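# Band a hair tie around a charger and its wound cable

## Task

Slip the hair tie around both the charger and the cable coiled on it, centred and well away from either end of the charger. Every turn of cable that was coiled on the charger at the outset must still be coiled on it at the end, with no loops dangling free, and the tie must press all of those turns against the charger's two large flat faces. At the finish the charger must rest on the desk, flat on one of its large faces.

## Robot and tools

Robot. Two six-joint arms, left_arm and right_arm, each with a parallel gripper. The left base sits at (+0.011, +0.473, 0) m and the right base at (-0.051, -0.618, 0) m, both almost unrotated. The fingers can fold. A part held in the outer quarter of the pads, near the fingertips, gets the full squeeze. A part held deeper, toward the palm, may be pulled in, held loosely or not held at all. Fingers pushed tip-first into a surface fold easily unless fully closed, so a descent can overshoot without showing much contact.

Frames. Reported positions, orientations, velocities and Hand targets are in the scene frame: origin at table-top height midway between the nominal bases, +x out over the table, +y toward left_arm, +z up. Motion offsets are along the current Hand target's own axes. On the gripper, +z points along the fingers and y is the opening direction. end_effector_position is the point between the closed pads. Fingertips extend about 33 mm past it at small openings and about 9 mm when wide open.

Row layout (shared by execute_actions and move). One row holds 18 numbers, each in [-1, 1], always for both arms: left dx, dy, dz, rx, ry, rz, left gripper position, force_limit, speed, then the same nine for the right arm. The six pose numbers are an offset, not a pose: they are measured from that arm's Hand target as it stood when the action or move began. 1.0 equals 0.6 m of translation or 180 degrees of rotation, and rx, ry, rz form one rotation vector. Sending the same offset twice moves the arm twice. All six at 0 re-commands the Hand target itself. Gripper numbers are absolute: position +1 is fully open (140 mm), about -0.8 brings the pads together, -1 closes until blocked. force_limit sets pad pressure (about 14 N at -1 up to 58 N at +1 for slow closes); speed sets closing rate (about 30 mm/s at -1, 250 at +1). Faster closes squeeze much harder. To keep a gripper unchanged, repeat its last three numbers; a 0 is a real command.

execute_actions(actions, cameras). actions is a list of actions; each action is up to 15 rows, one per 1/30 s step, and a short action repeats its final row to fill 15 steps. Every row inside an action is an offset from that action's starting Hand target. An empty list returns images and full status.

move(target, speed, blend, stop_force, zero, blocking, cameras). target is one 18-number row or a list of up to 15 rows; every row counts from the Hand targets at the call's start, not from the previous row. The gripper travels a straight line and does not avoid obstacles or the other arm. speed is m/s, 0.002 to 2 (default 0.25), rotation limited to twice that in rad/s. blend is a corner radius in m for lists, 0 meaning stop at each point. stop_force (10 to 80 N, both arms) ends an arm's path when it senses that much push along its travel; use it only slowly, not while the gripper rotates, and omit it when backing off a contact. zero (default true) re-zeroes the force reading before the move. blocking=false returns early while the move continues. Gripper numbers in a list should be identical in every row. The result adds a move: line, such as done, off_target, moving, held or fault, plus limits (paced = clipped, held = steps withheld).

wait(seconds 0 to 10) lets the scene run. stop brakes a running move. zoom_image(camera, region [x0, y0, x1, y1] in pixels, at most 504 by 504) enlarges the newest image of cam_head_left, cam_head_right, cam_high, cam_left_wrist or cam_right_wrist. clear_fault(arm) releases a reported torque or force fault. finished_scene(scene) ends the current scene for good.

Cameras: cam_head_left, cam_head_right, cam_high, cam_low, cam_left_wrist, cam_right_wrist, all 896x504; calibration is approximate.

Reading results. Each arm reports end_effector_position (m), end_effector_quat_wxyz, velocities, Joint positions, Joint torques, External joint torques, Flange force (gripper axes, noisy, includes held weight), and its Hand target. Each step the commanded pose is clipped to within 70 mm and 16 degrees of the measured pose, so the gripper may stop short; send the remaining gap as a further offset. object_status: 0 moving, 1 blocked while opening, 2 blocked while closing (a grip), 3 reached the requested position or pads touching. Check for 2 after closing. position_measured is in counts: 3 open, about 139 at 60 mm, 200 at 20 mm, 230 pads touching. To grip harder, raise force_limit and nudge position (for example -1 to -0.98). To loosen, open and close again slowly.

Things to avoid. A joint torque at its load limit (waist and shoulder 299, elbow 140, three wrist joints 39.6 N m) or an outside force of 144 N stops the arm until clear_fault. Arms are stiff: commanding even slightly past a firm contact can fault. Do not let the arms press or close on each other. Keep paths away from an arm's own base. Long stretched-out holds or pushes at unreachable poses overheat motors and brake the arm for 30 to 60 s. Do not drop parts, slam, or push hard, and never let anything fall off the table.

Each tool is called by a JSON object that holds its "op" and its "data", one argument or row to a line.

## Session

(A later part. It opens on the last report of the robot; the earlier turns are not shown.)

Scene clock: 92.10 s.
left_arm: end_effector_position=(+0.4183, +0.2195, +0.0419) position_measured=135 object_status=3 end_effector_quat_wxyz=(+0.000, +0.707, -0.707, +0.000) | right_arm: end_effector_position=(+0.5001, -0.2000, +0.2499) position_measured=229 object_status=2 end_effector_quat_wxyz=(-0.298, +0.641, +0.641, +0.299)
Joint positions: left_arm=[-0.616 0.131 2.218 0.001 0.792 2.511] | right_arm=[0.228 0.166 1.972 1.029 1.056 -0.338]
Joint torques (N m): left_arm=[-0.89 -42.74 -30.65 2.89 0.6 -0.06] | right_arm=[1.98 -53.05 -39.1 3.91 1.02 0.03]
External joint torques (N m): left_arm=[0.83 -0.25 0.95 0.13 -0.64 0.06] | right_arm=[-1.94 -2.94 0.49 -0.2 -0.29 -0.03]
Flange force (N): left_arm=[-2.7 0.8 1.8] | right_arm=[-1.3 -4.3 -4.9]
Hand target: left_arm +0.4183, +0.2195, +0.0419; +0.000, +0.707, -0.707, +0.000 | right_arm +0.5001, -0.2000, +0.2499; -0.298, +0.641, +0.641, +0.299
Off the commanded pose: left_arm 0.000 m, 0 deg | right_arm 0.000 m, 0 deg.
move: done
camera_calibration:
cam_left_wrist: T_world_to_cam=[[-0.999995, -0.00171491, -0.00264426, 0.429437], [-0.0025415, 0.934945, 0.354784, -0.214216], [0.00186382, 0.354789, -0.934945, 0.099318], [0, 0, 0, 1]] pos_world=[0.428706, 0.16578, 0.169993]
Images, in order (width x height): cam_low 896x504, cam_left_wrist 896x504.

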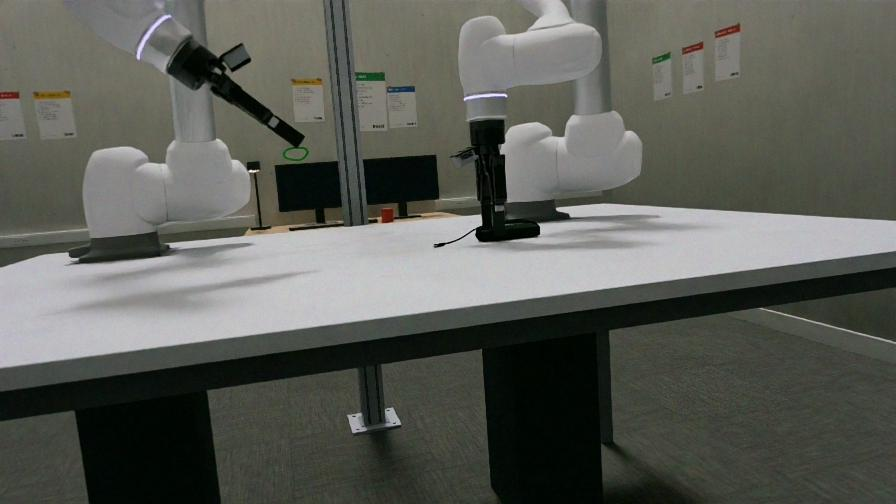

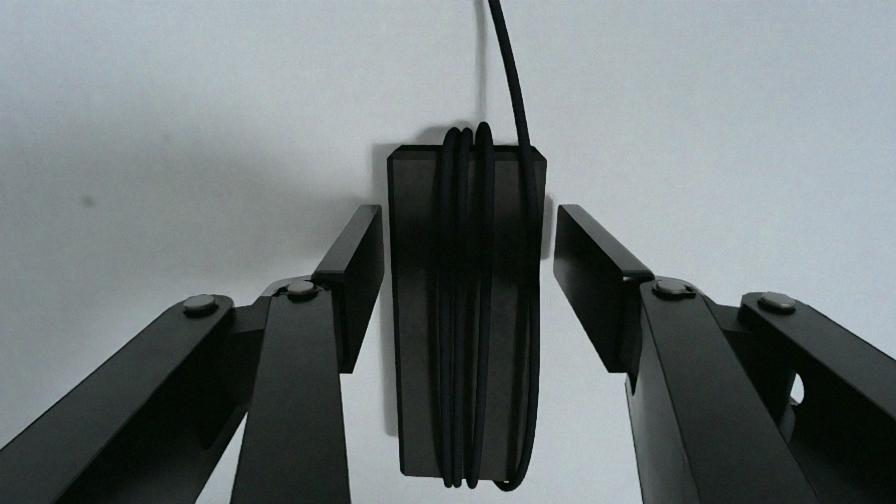

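{"op": "execute_actions", "data": {
  "actions": []
}}

{"op": "zoom_image", "data": {
  "camera": "cam_low",
  "region": [240, 110, 340, 190]
}}

{"op": "zoom_image", "data": {
  "camera": "cam_head_right",
  "region": [490, 340, 590, 420]
}}

{"op": "zoom_image", "data": {
  "camera": "cam_head_left",
  "region": [490, 340, 590, 420]
}}

{"op": "zoom_image", "data": {
  "camera": "cam_high",
  "region": [360, 120, 460, 200]
}}

Scene clock: 93.03 s.
left_arm: end_effector_position=(+0.4183, +0.2195, +0.0419) position_measured=135 object_status=3 end_effector_quat_wxyz=(+0.000, +0.707, -0.707, +0.000) | right_arm: end_effector_position=(+0.5001, -0.2000, +0.2499) position_measured=229 object_status=2 end_effector_quat_wxyz=(-0.298, +0.641, +0.641, +0.299)
Joint positions: left_arm=[-0.616 0.131 2.218 0.001 0.792 2.511] | right_arm=[0.228 0.166 1.972 1.029 1.056 -0.338]
Joint velocities: within noise
Joint torques (N m): left_arm=[-0.43 -42.33 -30.42 2.83 0.39 -0.05] | right_arm=[1.9 -53.2 -39.12 3.88 1.06 0.06]
External joint torques (N m): left_arm=[0.37 -0.37 0.8 0.18 -0.42 0.05] | right_arm=[-1.94 -2.98 0.29 -0.14 -0.34 -0.07]
Flange force (N): left_arm=[-1.8 1.2 1.1] | right_arm=[-1.2 -4.1 -4.8]
Hand target: left_arm +0.4183, +0.2195, +0.0419; +0.000, +0.707, -0.707, +0.000 | right_arm +0.5001, -0.2000, +0.2499; -0.298, +0.641, +0.641, +0.299
Tool commands: left_gripper/position=-0.05 left_gripper/force_limit=+0.3 left_gripper/speed=-1.0 right_gripper/position=-1.0 right_gripper/force_limit=-0.3 right_gripper/speed=-1.0
Off the commanded pose: left_arm 0.000 m, 0 deg | right_arm 0.000 m, 0 deg.
camera_calibration:
cam_left_wrist: T_world_to_cam=[[-0.999995, -0.00171491, -0.00264426, 0.429437], [-0.0025415, 0.934945, 0.354784, -0.214216], [0.00186382, 0.354789, -0.934945, 0.099318], [0, 0, 0, 1]] pos_world=[0.428706, 0.16578, 0.169993]
cam_right_wrist: T_world_to_cam=[[0.99996, -0.00847394, -0.00297634, -0.491906], [-0.00885581, -0.875028, -0.483992, -0.0463546], [0.00149694, 0.483999, -0.875067, 0.457383], [0, 0, 0, 1]] pos_world=[0.490791, -0.266103, 0.376341]

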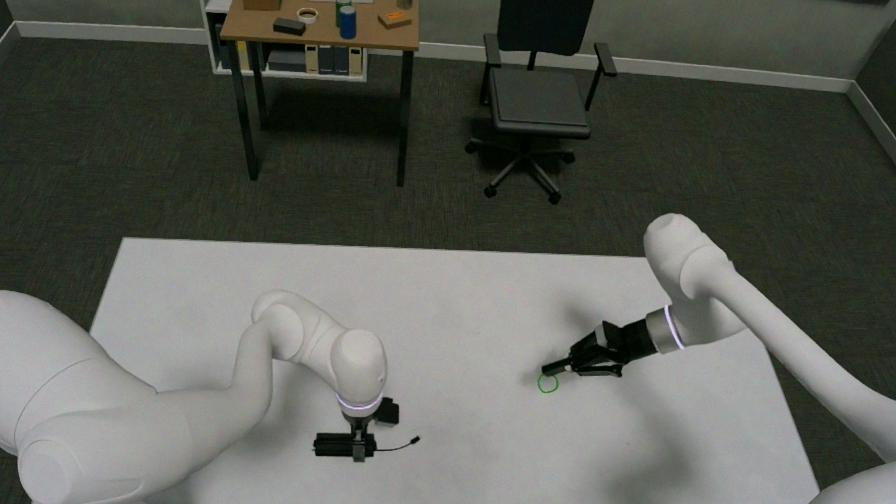

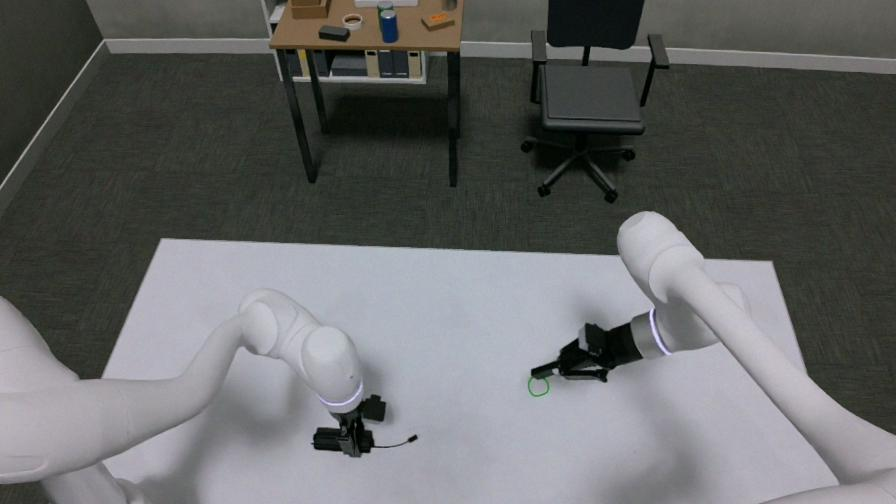

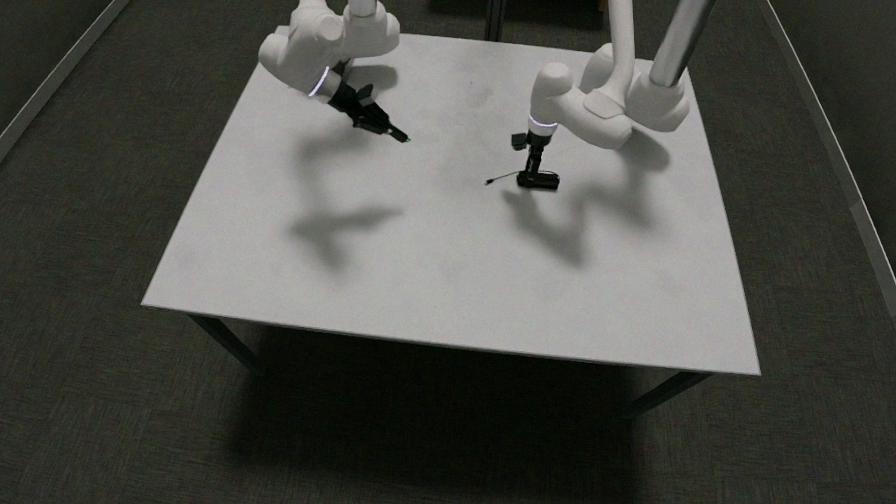

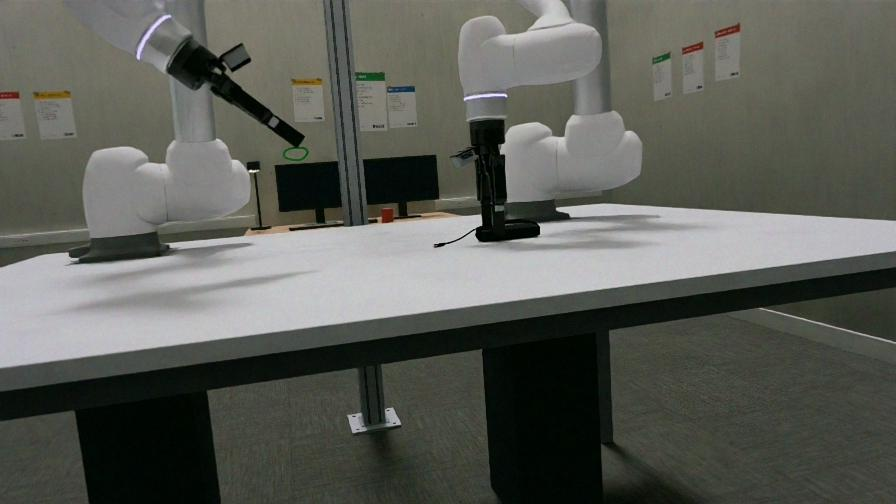

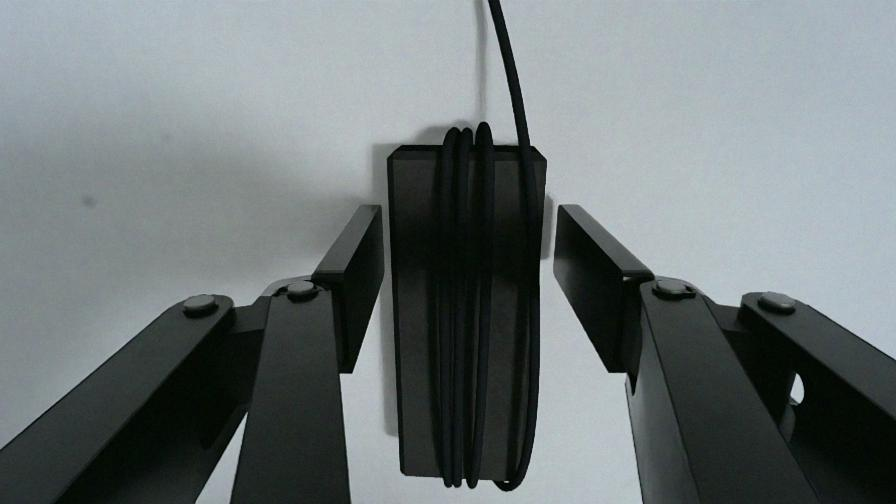

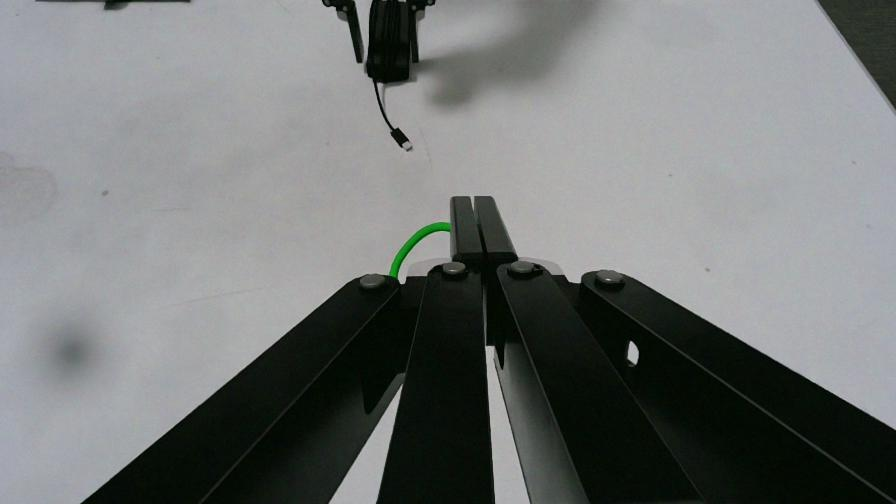

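Scaled by 5.040 from the camera's 896x504 image, which has a finer 1280x720 frame.

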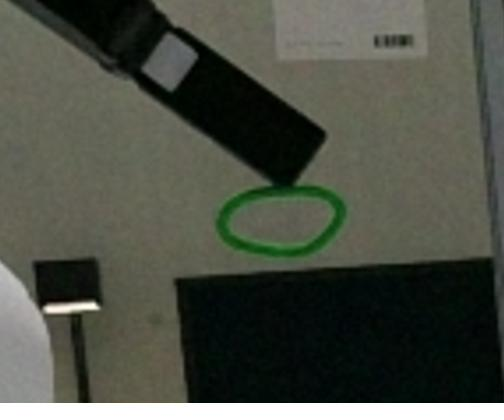

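Scaled by 5.040 from the camera's 896x504 image, which has a finer 1280x720 frame.

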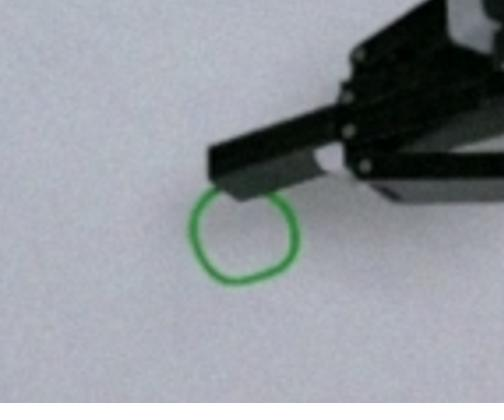

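Scaled by 5.040 from the camera's 896x504 image, which has a finer 1280x720 frame.

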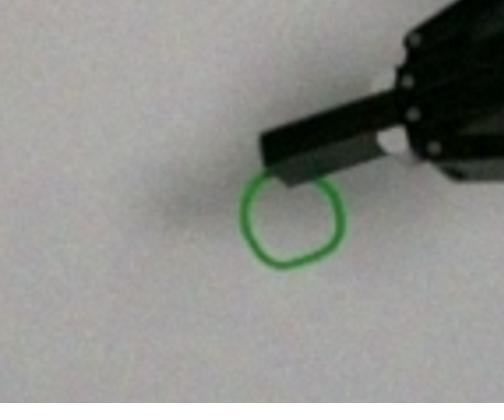

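Scaled by 5.040 from the camera's 896x504 image, which has a finer 1280x720 frame.

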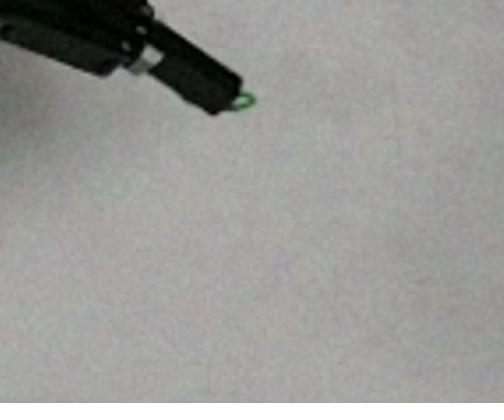

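{"op": "move", "data": {
  "target": [
    [0,0,-0.3467,0,0,0,-0.05,0.3,-1,0,0,0,0,0,0,-1,-0.3,-1],
    [0.6468,-0.0462,-0.382,-0.0808,0.2693,-0.9437,-0.8,0.3,0,0,0,0,0,0,0,-1,-0.3,-1]
  ],
  "speed": [0.2,0.45],
  "blend": [0.01,0],
  "cameras": ["all"]
}}

{"op": "zoom_image", "data": {
  "camera": "cam_low",
  "region": [220, 50, 400, 190]
}}

{"op": "zoom_image", "data": {
  "camera": "cam_head_right",
  "region": [450, 300, 630, 440]
}}

Scene clock: 100.83 s.
left_arm: end_effector_position=(+0.4463, -0.1687, +0.2708) position_measured=229 object_status=0 end_effector_quat_wxyz=(+0.251, +0.694, +0.661, +0.136) | right_arm: end_effector_position=(+0.5001, -0.2000, +0.2499) position_measured=229 object_status=2 end_effector_quat_wxyz=(-0.298, +0.641, +0.641, +0.299)
Joint positions: left_arm=[-1.19 0.2 1.757 0.582 0.882 -1.462] | right_arm=[0.228 0.166 1.972 1.029 1.056 -0.338]
Joint torques (N m): left_arm=[-0.82 -60.66 -41.7 4.23 -0.07 -0.01] | right_arm=[1.64 -53.15 -39.07 3.9 1.03 0.02]
External joint torques (N m): left_arm=[0.77 0.08 1.31 0.18 -0.46 0.04] | right_arm=[-1.66 -2.99 0.35 -0.17 -0.31 -0.02]
Flange force (N): left_arm=[3.2 -0.9 1.7] | right_arm=[-0.8 -4.3 -4.5]
Hand target: left_arm +0.4463, -0.1687, +0.2708; +0.251, +0.694, +0.661, +0.136 | right_arm +0.5001, -0.2000, +0.2499; -0.298, +0.641, +0.641, +0.299
Off the commanded pose: left_arm 0.000 m, 0 deg | right_arm 0.000 m, 0 deg.
move: done
camera_calibration:
cam_left_wrist: T_world_to_cam=[[0.850631, -0.000376246, 0.525764, -0.511385], [-0.267068, -0.861689, 0.431471, -0.138256], [0.452882, -0.507437, -0.733079, 0.0496311], [0, 0, 0, 1]] pos_world=[0.375599, -0.0941415, 0.364904]
cam_right_wrist: T_world_to_cam=[[0.99996, -0.00847394, -0.00297634, -0.491906], [-0.00885581, -0.875028, -0.483992, -0.0463546], [0.00149694, 0.483999, -0.875067, 0.457383], [0, 0, 0, 1]] pos_world=[0.490791, -0.266103, 0.376341]

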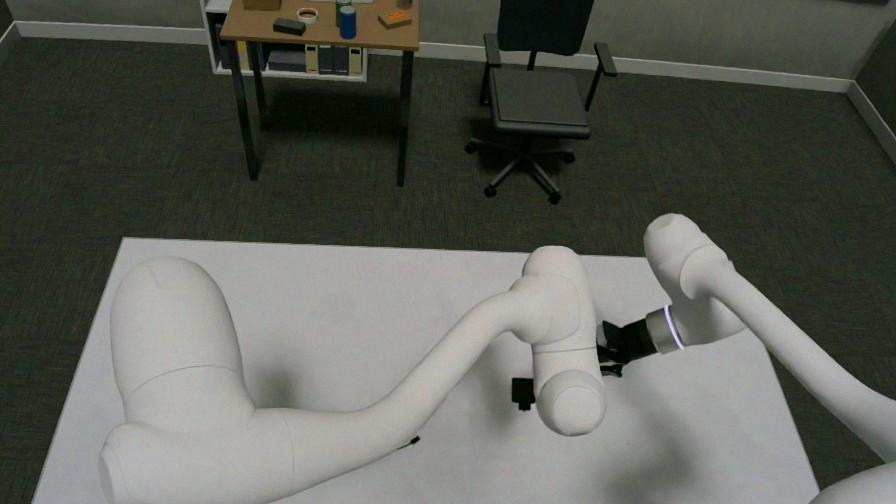

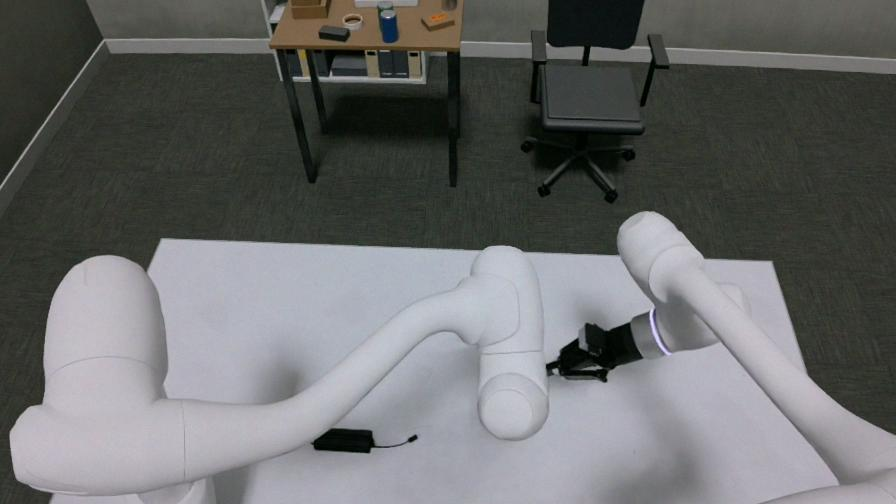

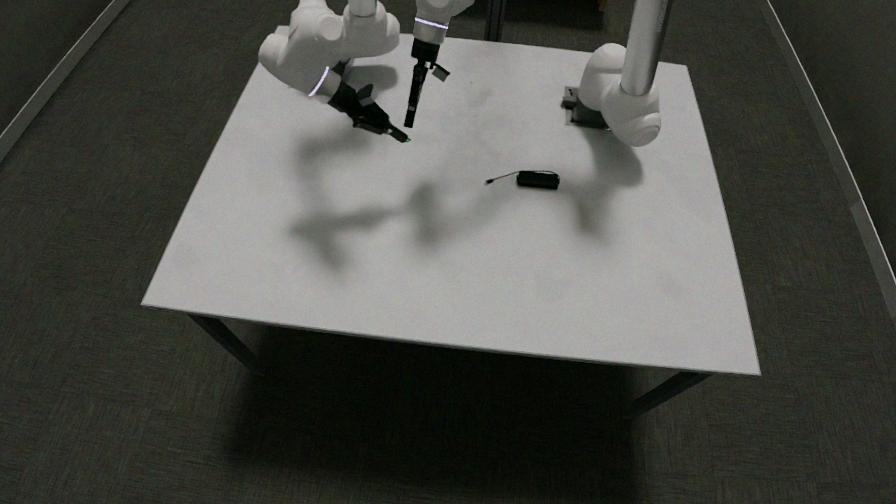

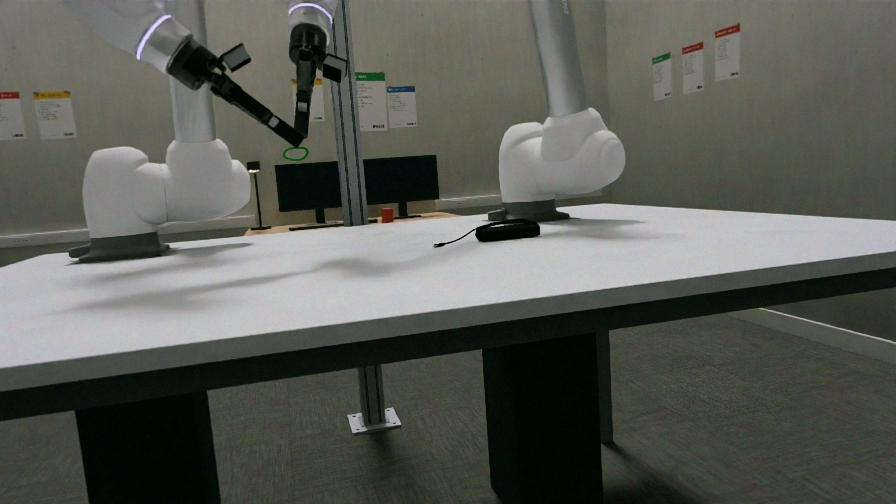

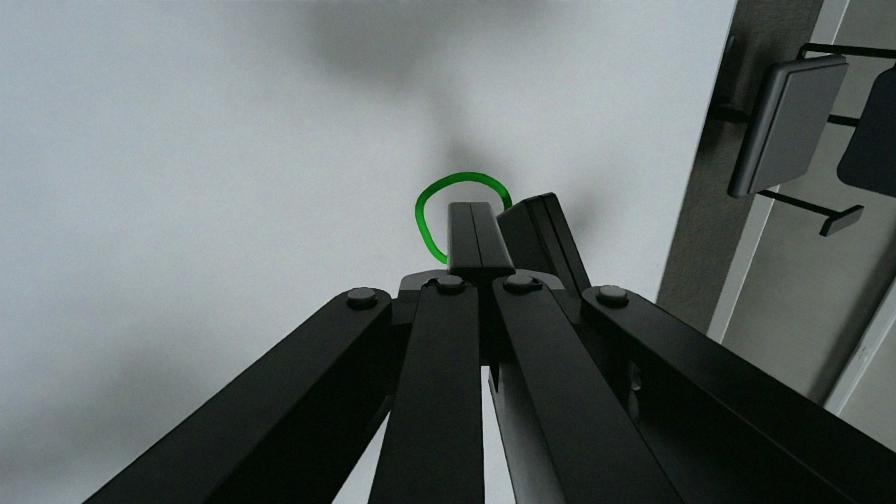

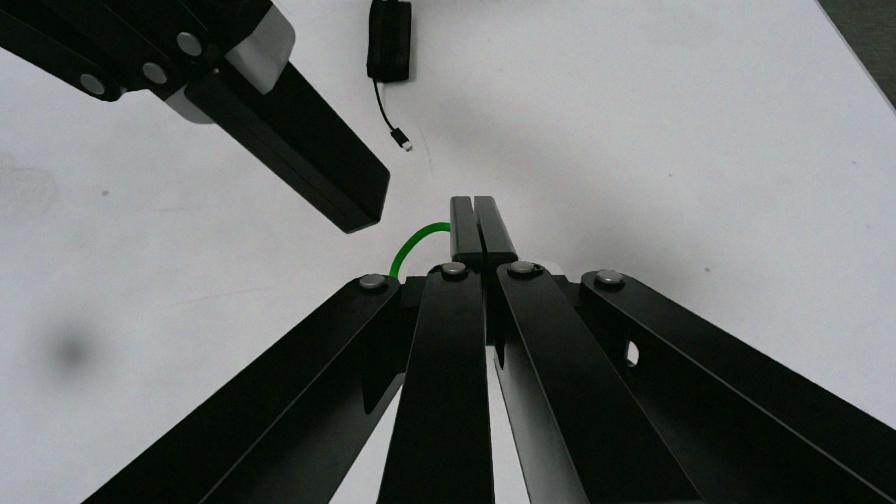

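Scaled by 2.800 from the camera's 896x504 image, which has a finer 1280x720 frame.

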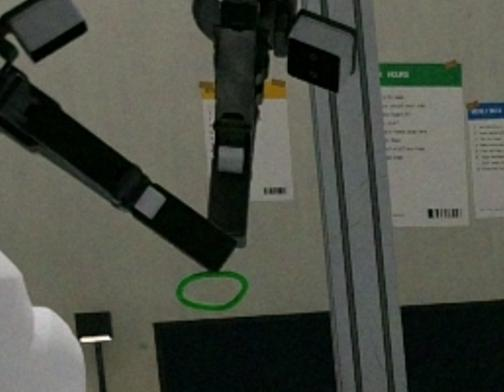

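Scaled by 2.800 from the camera's 896x504 image, which has a finer 1280x720 frame.

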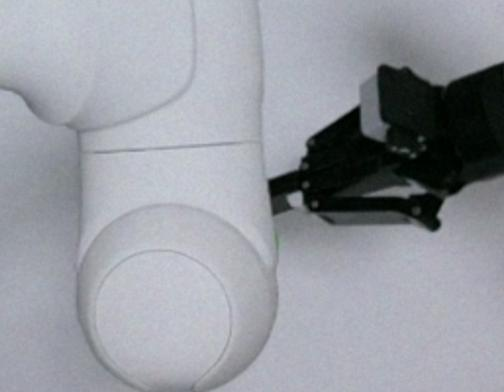

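{"op": "move", "data": {
  "target": [-0.0067,-0.0045,0.045,0,0,0,-0.8,0.3,0,0,0,0,0,0,0,-1,-0.3,-1],
  "speed": 0.06,
  "cameras": ["cam_left_wrist","cam_low","cam_right_wrist"]
}}

{"op": "zoom_image", "data": {
  "camera": "cam_low",
  "region": [240, 90, 360, 190]
}}

{"op": "zoom_image", "data": {
  "camera": "cam_left_wrist",
  "region": [370, 130, 620, 320]
}}

Scene clock: 102.77 s.
left_arm: end_effector_position=(+0.4576, -0.1773, +0.2475) position_measured=229 object_status=3 end_effector_quat_wxyz=(+0.251, +0.694, +0.661, +0.136) | right_arm: end_effector_position=(+0.5001, -0.2000, +0.2499) position_measured=229 object_status=2 end_effector_quat_wxyz=(-0.298, +0.641, +0.641, +0.299)
Joint positions: left_arm=[-1.178 0.234 1.76 0.597 0.846 -1.477] | right_arm=[0.228 0.166 1.972 1.029 1.056 -0.338]
Joint torques (N m): left_arm=[-0.84 -63.6 -41.01 4.31 -0.01 -0.03] | right_arm=[1.85 -52.9 -39.17 3.94 1.08 0.07]
External joint torques (N m): left_arm=[0.89 -0.48 1.02 0.01 -0.49 0.06] | right_arm=[-1.82 -3.21 0.52 -0.22 -0.35 -0.08]
Flange force (N): left_arm=[3.5 -0.3 0.9] | right_arm=[-1.2 -4.8 -4.9]
Hand target: left_arm +0.4576, -0.1773, +0.2474; +0.251, +0.694, +0.661, +0.136 | right_arm +0.5001, -0.2000, +0.2499; -0.298, +0.641, +0.641, +0.299
Off the commanded pose: left_arm 0.000 m, 0 deg | right_arm 0.000 m, 0 deg.
move: done
camera_calibration:
cam_left_wrist: T_world_to_cam=[[0.850631, -0.000376246, 0.525764, -0.508782], [-0.267068, -0.861689, 0.431471, -0.132526], [0.452882, -0.507437, -0.733079, 0.0229503], [0, 0, 0, 1]] pos_world=[0.386999, -0.102742, 0.341504]
cam_right_wrist: T_world_to_cam=[[0.99996, -0.00847394, -0.00297634, -0.491906], [-0.00885581, -0.875028, -0.483992, -0.0463546], [0.00149694, 0.483999, -0.875067, 0.457383], [0, 0, 0, 1]] pos_world=[0.490791, -0.266103, 0.376341]
Images, in order (width x height): cam_low 896x504, cam_left_wrist 896x504, cam_right_wrist 896x504.

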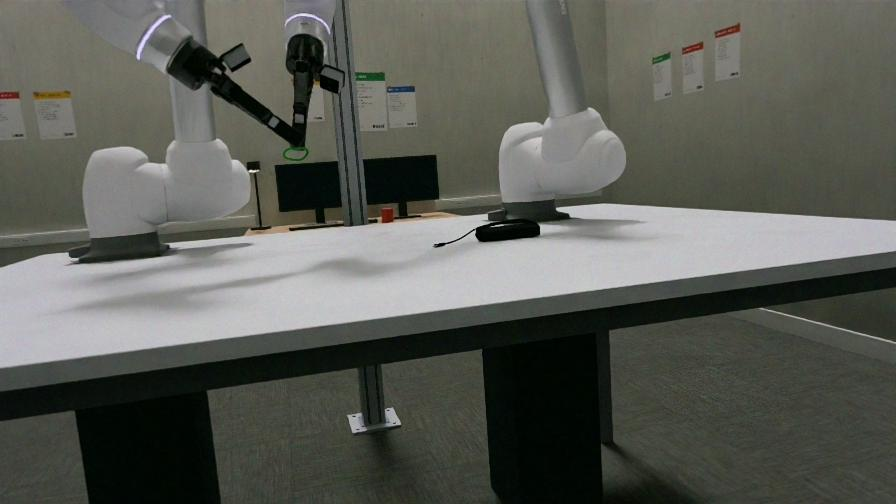

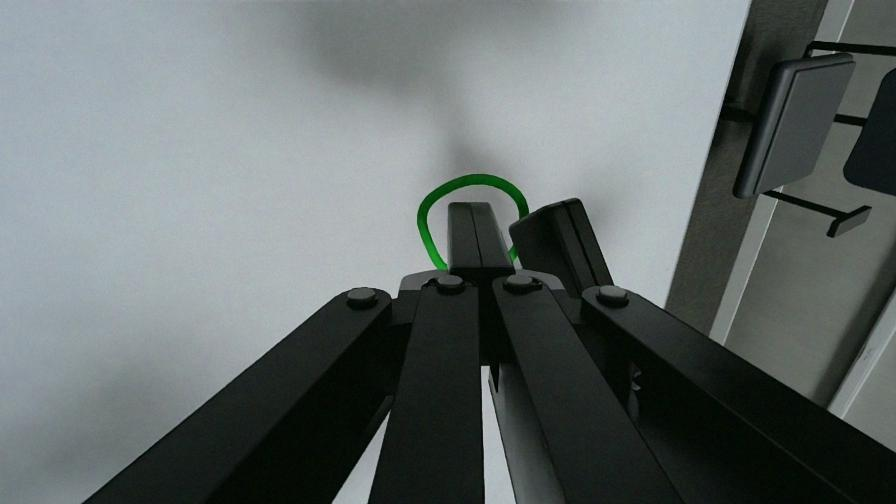

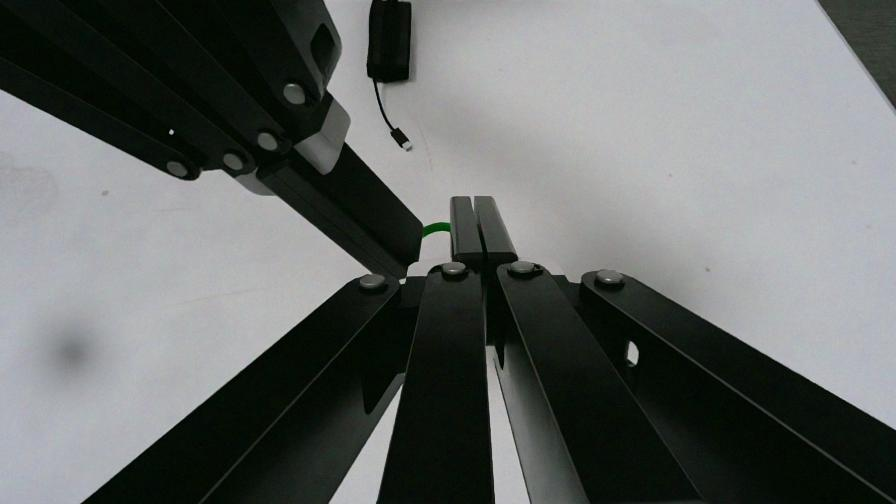

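Scaled by 4.200 from the camera's 896x504 image, which has a finer 1280x720 frame.

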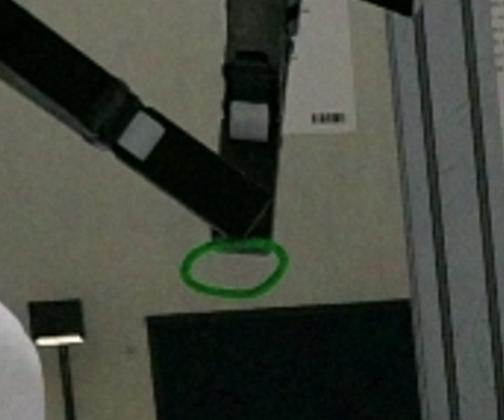

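Scaled by 2.016 from the camera's 896x504 image, which has a finer 1280x720 frame.

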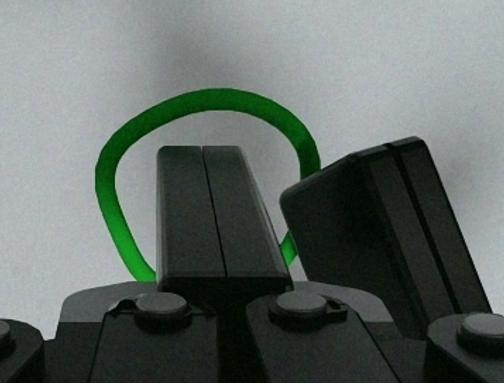

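{"op": "move", "data": {
  "target": [-0.002,0.0,0.0533,0,0,0,-0.8,0.3,0,0,0,0,0,0,0,-1,-0.3,-1],
  "speed": 0.06,
  "cameras": ["cam_left_wrist","cam_low","cam_right_wrist"]
}}

{"op": "zoom_image", "data": {
  "camera": "cam_low",
  "region": [240, 90, 360, 190]
}}

{"op": "zoom_image", "data": {
  "camera": "cam_left_wrist",
  "region": [370, 130, 620, 320]
}}

Scene clock: 104.27 s.
left_arm: end_effector_position=(+0.4741, -0.1839, +0.2208) position_measured=229 object_status=3 end_effector_quat_wxyz=(+0.251, +0.694, +0.661, +0.136) | right_arm: end_effector_position=(+0.5001, -0.2000, +0.2499) position_measured=229 object_status=2 end_effector_quat_wxyz=(-0.298, +0.641, +0.641, +0.299)
Joint positions: left_arm=[-1.159 0.272 1.763 0.613 0.802 -1.489] | right_arm=[0.228 0.166 1.972 1.029 1.056 -0.338]
Joint torques (N m): left_arm=[-0.15 -67.45 -40.69 4.08 0.05 0.05] | right_arm=[1.53 -53.21 -39.16 3.95 1.04 0.07]
External joint torques (N m): left_arm=[0.19 0.22 1.26 0.11 -0.53 -0.02] | right_arm=[-1.55 -2.72 0.44 -0.22 -0.32 -0.07]
Flange force (N): left_arm=[2.6 -1.6 1.3] | right_arm=[-1.0 -4.1 -4.1]
Hand target: left_arm +0.4742, -0.1839, +0.2208; +0.251, +0.694, +0.661, +0.136 | right_arm +0.5001, -0.2000, +0.2499; -0.298, +0.641, +0.641, +0.299
Off the commanded pose: left_arm 0.000 m, 0 deg | right_arm 0.000 m, 0 deg.
move: done
camera_calibration:
cam_left_wrist: T_world_to_cam=[[0.850631, -0.000376246, 0.525764, -0.508835], [-0.267068, -0.861689, 0.431471, -0.122329], [0.452882, -0.507437, -0.733079, -0.00737128], [0, 0, 0, 1]] pos_world=[0.403499, -0.109342, 0.314904]
cam_right_wrist: T_world_to_cam=[[0.99996, -0.00847394, -0.00297634, -0.491906], [-0.00885581, -0.875028, -0.483992, -0.0463546], [0.00149694, 0.483999, -0.875067, 0.457383], [0, 0, 0, 1]] pos_world=[0.490791, -0.266103, 0.376341]
Images, in order (width x height): cam_low 896x504, cam_left_wrist 896x504, cam_right_wrist 896x504.

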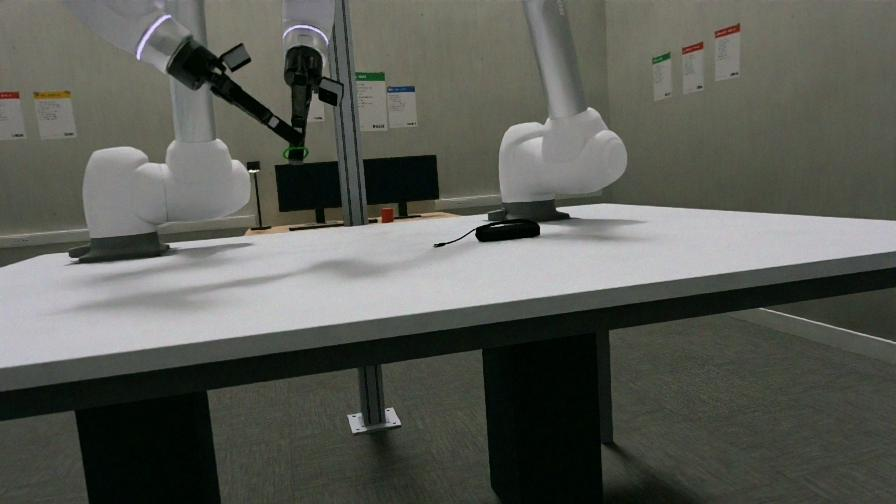

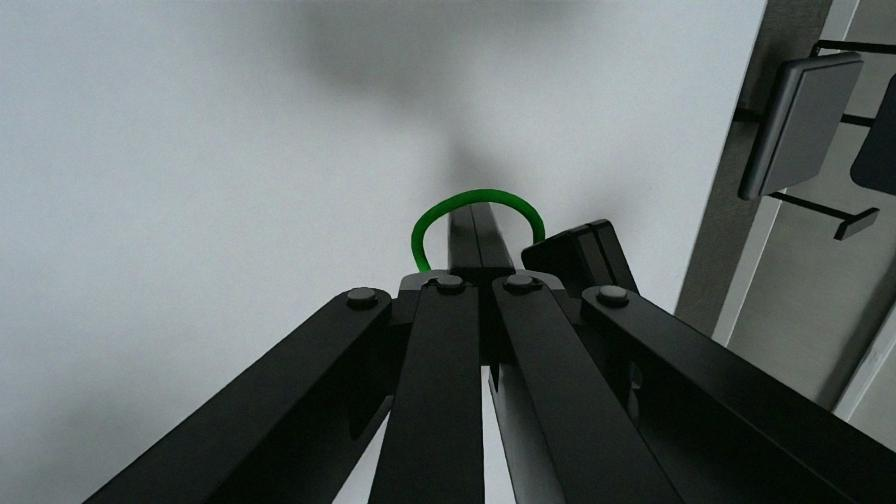

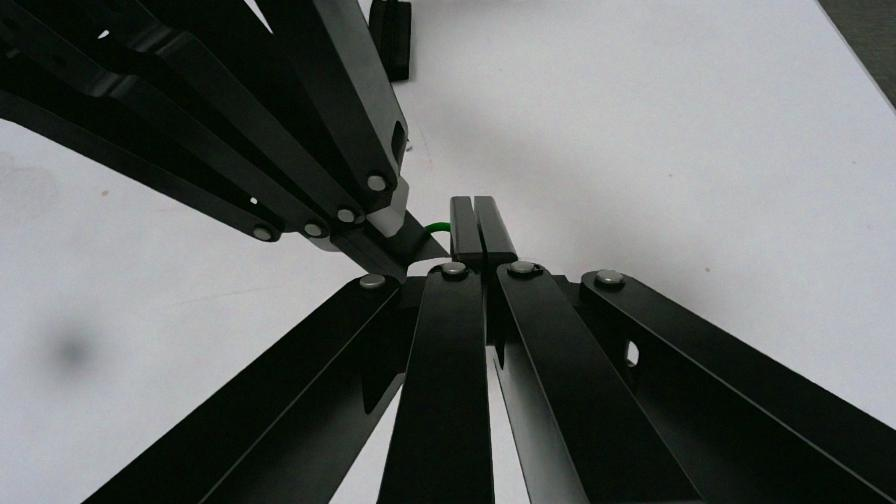

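Scaled by 4.200 from the camera's 896x504 image, which has a finer 1280x720 frame.

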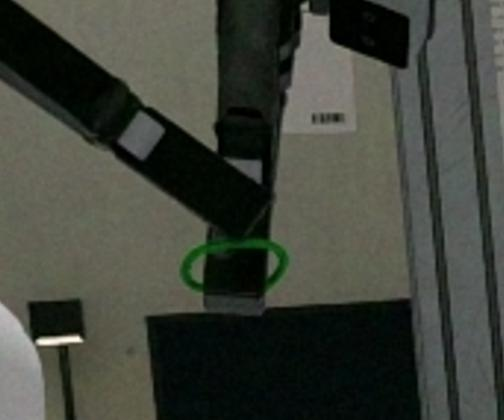

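Scaled by 2.016 from the camera's 896x504 image, which has a finer 1280x720 frame.

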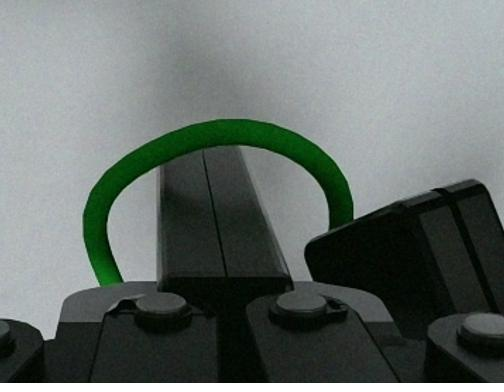

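{"op": "move", "data": {
  "target": [0,-0.015,0,0,0,0,-0.5145,0.3,-1,0,0,0,0,0,0,-1,-0.3,-1],
  "speed": 0.02,
  "cameras": ["cam_left_wrist","cam_low","cam_right_wrist"]
}}

{"op": "zoom_image", "data": {
  "camera": "cam_low",
  "region": [240, 90, 360, 190]
}}

{"op": "zoom_image", "data": {
  "camera": "cam_left_wrist",
  "region": [370, 130, 620, 320]
}}

Scene clock: 106.13 s.
left_arm: end_effector_position=(+0.4665, -0.1839, +0.2161) position_measured=194 object_status=0 end_effector_quat_wxyz=(+0.251, +0.694, +0.661, +0.136) | right_arm: end_effector_position=(+0.5001, -0.2000, +0.2500) position_measured=229 object_status=2 end_effector_quat_wxyz=(-0.298, +0.641, +0.641, +0.299)
Joint positions: left_arm=[-1.169 0.271 1.774 0.622 0.8 -1.508] | right_arm=[0.228 0.166 1.972 1.029 1.056 -0.338]
Joint torques (N m): left_arm=[-2.07 -65.22 -39.47 3.53 0.04 0.04] | right_arm=[1.33 -53.48 -40.47 4.32 0.55 0.05]
External joint torques (N m): left_arm=[2.04 -1.43 0.29 0.61 -0.49 -0.01] | right_arm=[-1.37 -2.62 1.76 -0.6 0.17 -0.05]
Flange force (N): left_arm=[4.1 1.1 0.7] | right_arm=[-2.1 -6.0 -4.6]
Hand target: left_arm +0.4665, -0.1839, +0.2160; +0.251, +0.694, +0.661, +0.136 | right_arm +0.5001, -0.2000, +0.2499; -0.298, +0.641, +0.641, +0.299
Off the commanded pose: left_arm 0.000 m, 0 deg | right_arm 0.000 m, 0 deg.
move: done
camera_calibration:
cam_left_wrist: T_world_to_cam=[[0.850631, -0.000376246, 0.525764, -0.499846], [-0.267068, -0.861689, 0.431471, -0.122288], [0.452882, -0.507437, -0.733079, -0.00744815], [0, 0, 0, 1]] pos_world=[0.395899, -0.109342, 0.310104]
cam_right_wrist: T_world_to_cam=[[0.99996, -0.00847394, -0.00297634, -0.491906], [-0.00885581, -0.875028, -0.483992, -0.0463546], [0.00149694, 0.483999, -0.875067, 0.457383], [0, 0, 0, 1]] pos_world=[0.490791, -0.266103, 0.376341]
Images, in order (width x height): cam_low 896x504, cam_left_wrist 896x504, cam_right_wrist 896x504.

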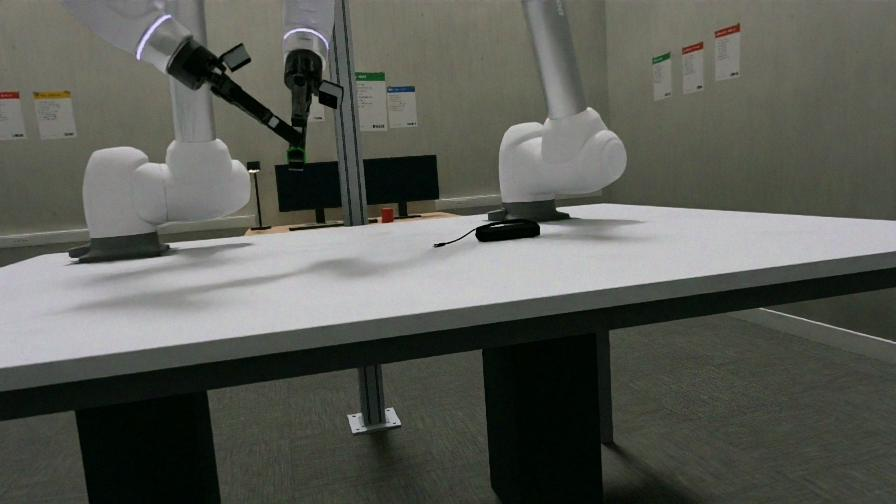

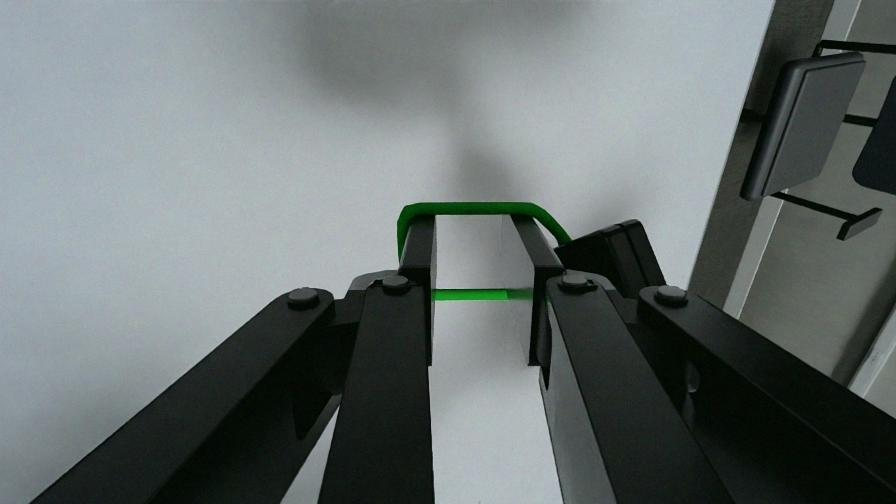

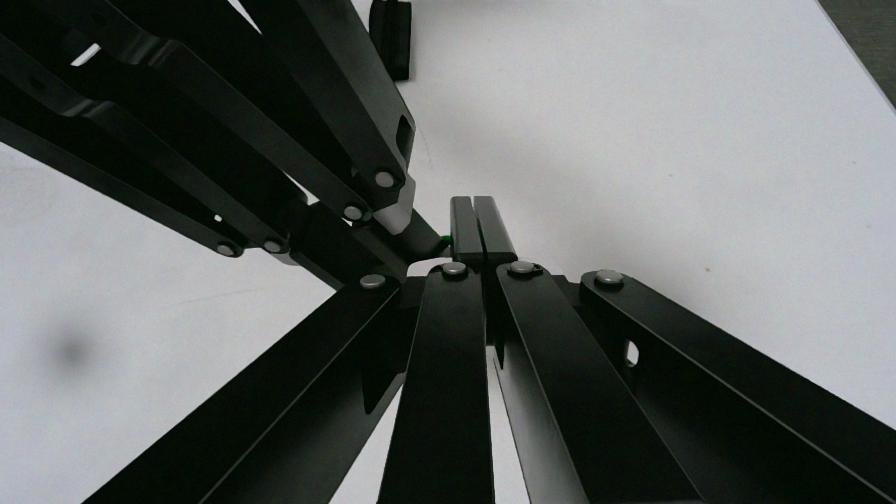

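Scaled by 4.200 from the camera's 896x504 image, which has a finer 1280x720 frame.

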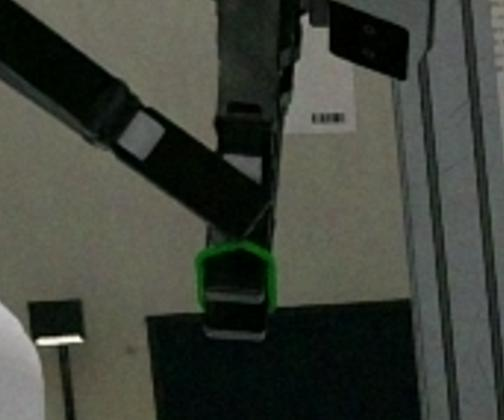

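Scaled by 2.016 from the camera's 896x504 image, which has a finer 1280x720 frame.

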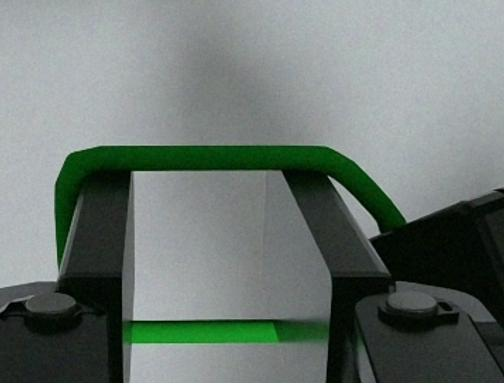

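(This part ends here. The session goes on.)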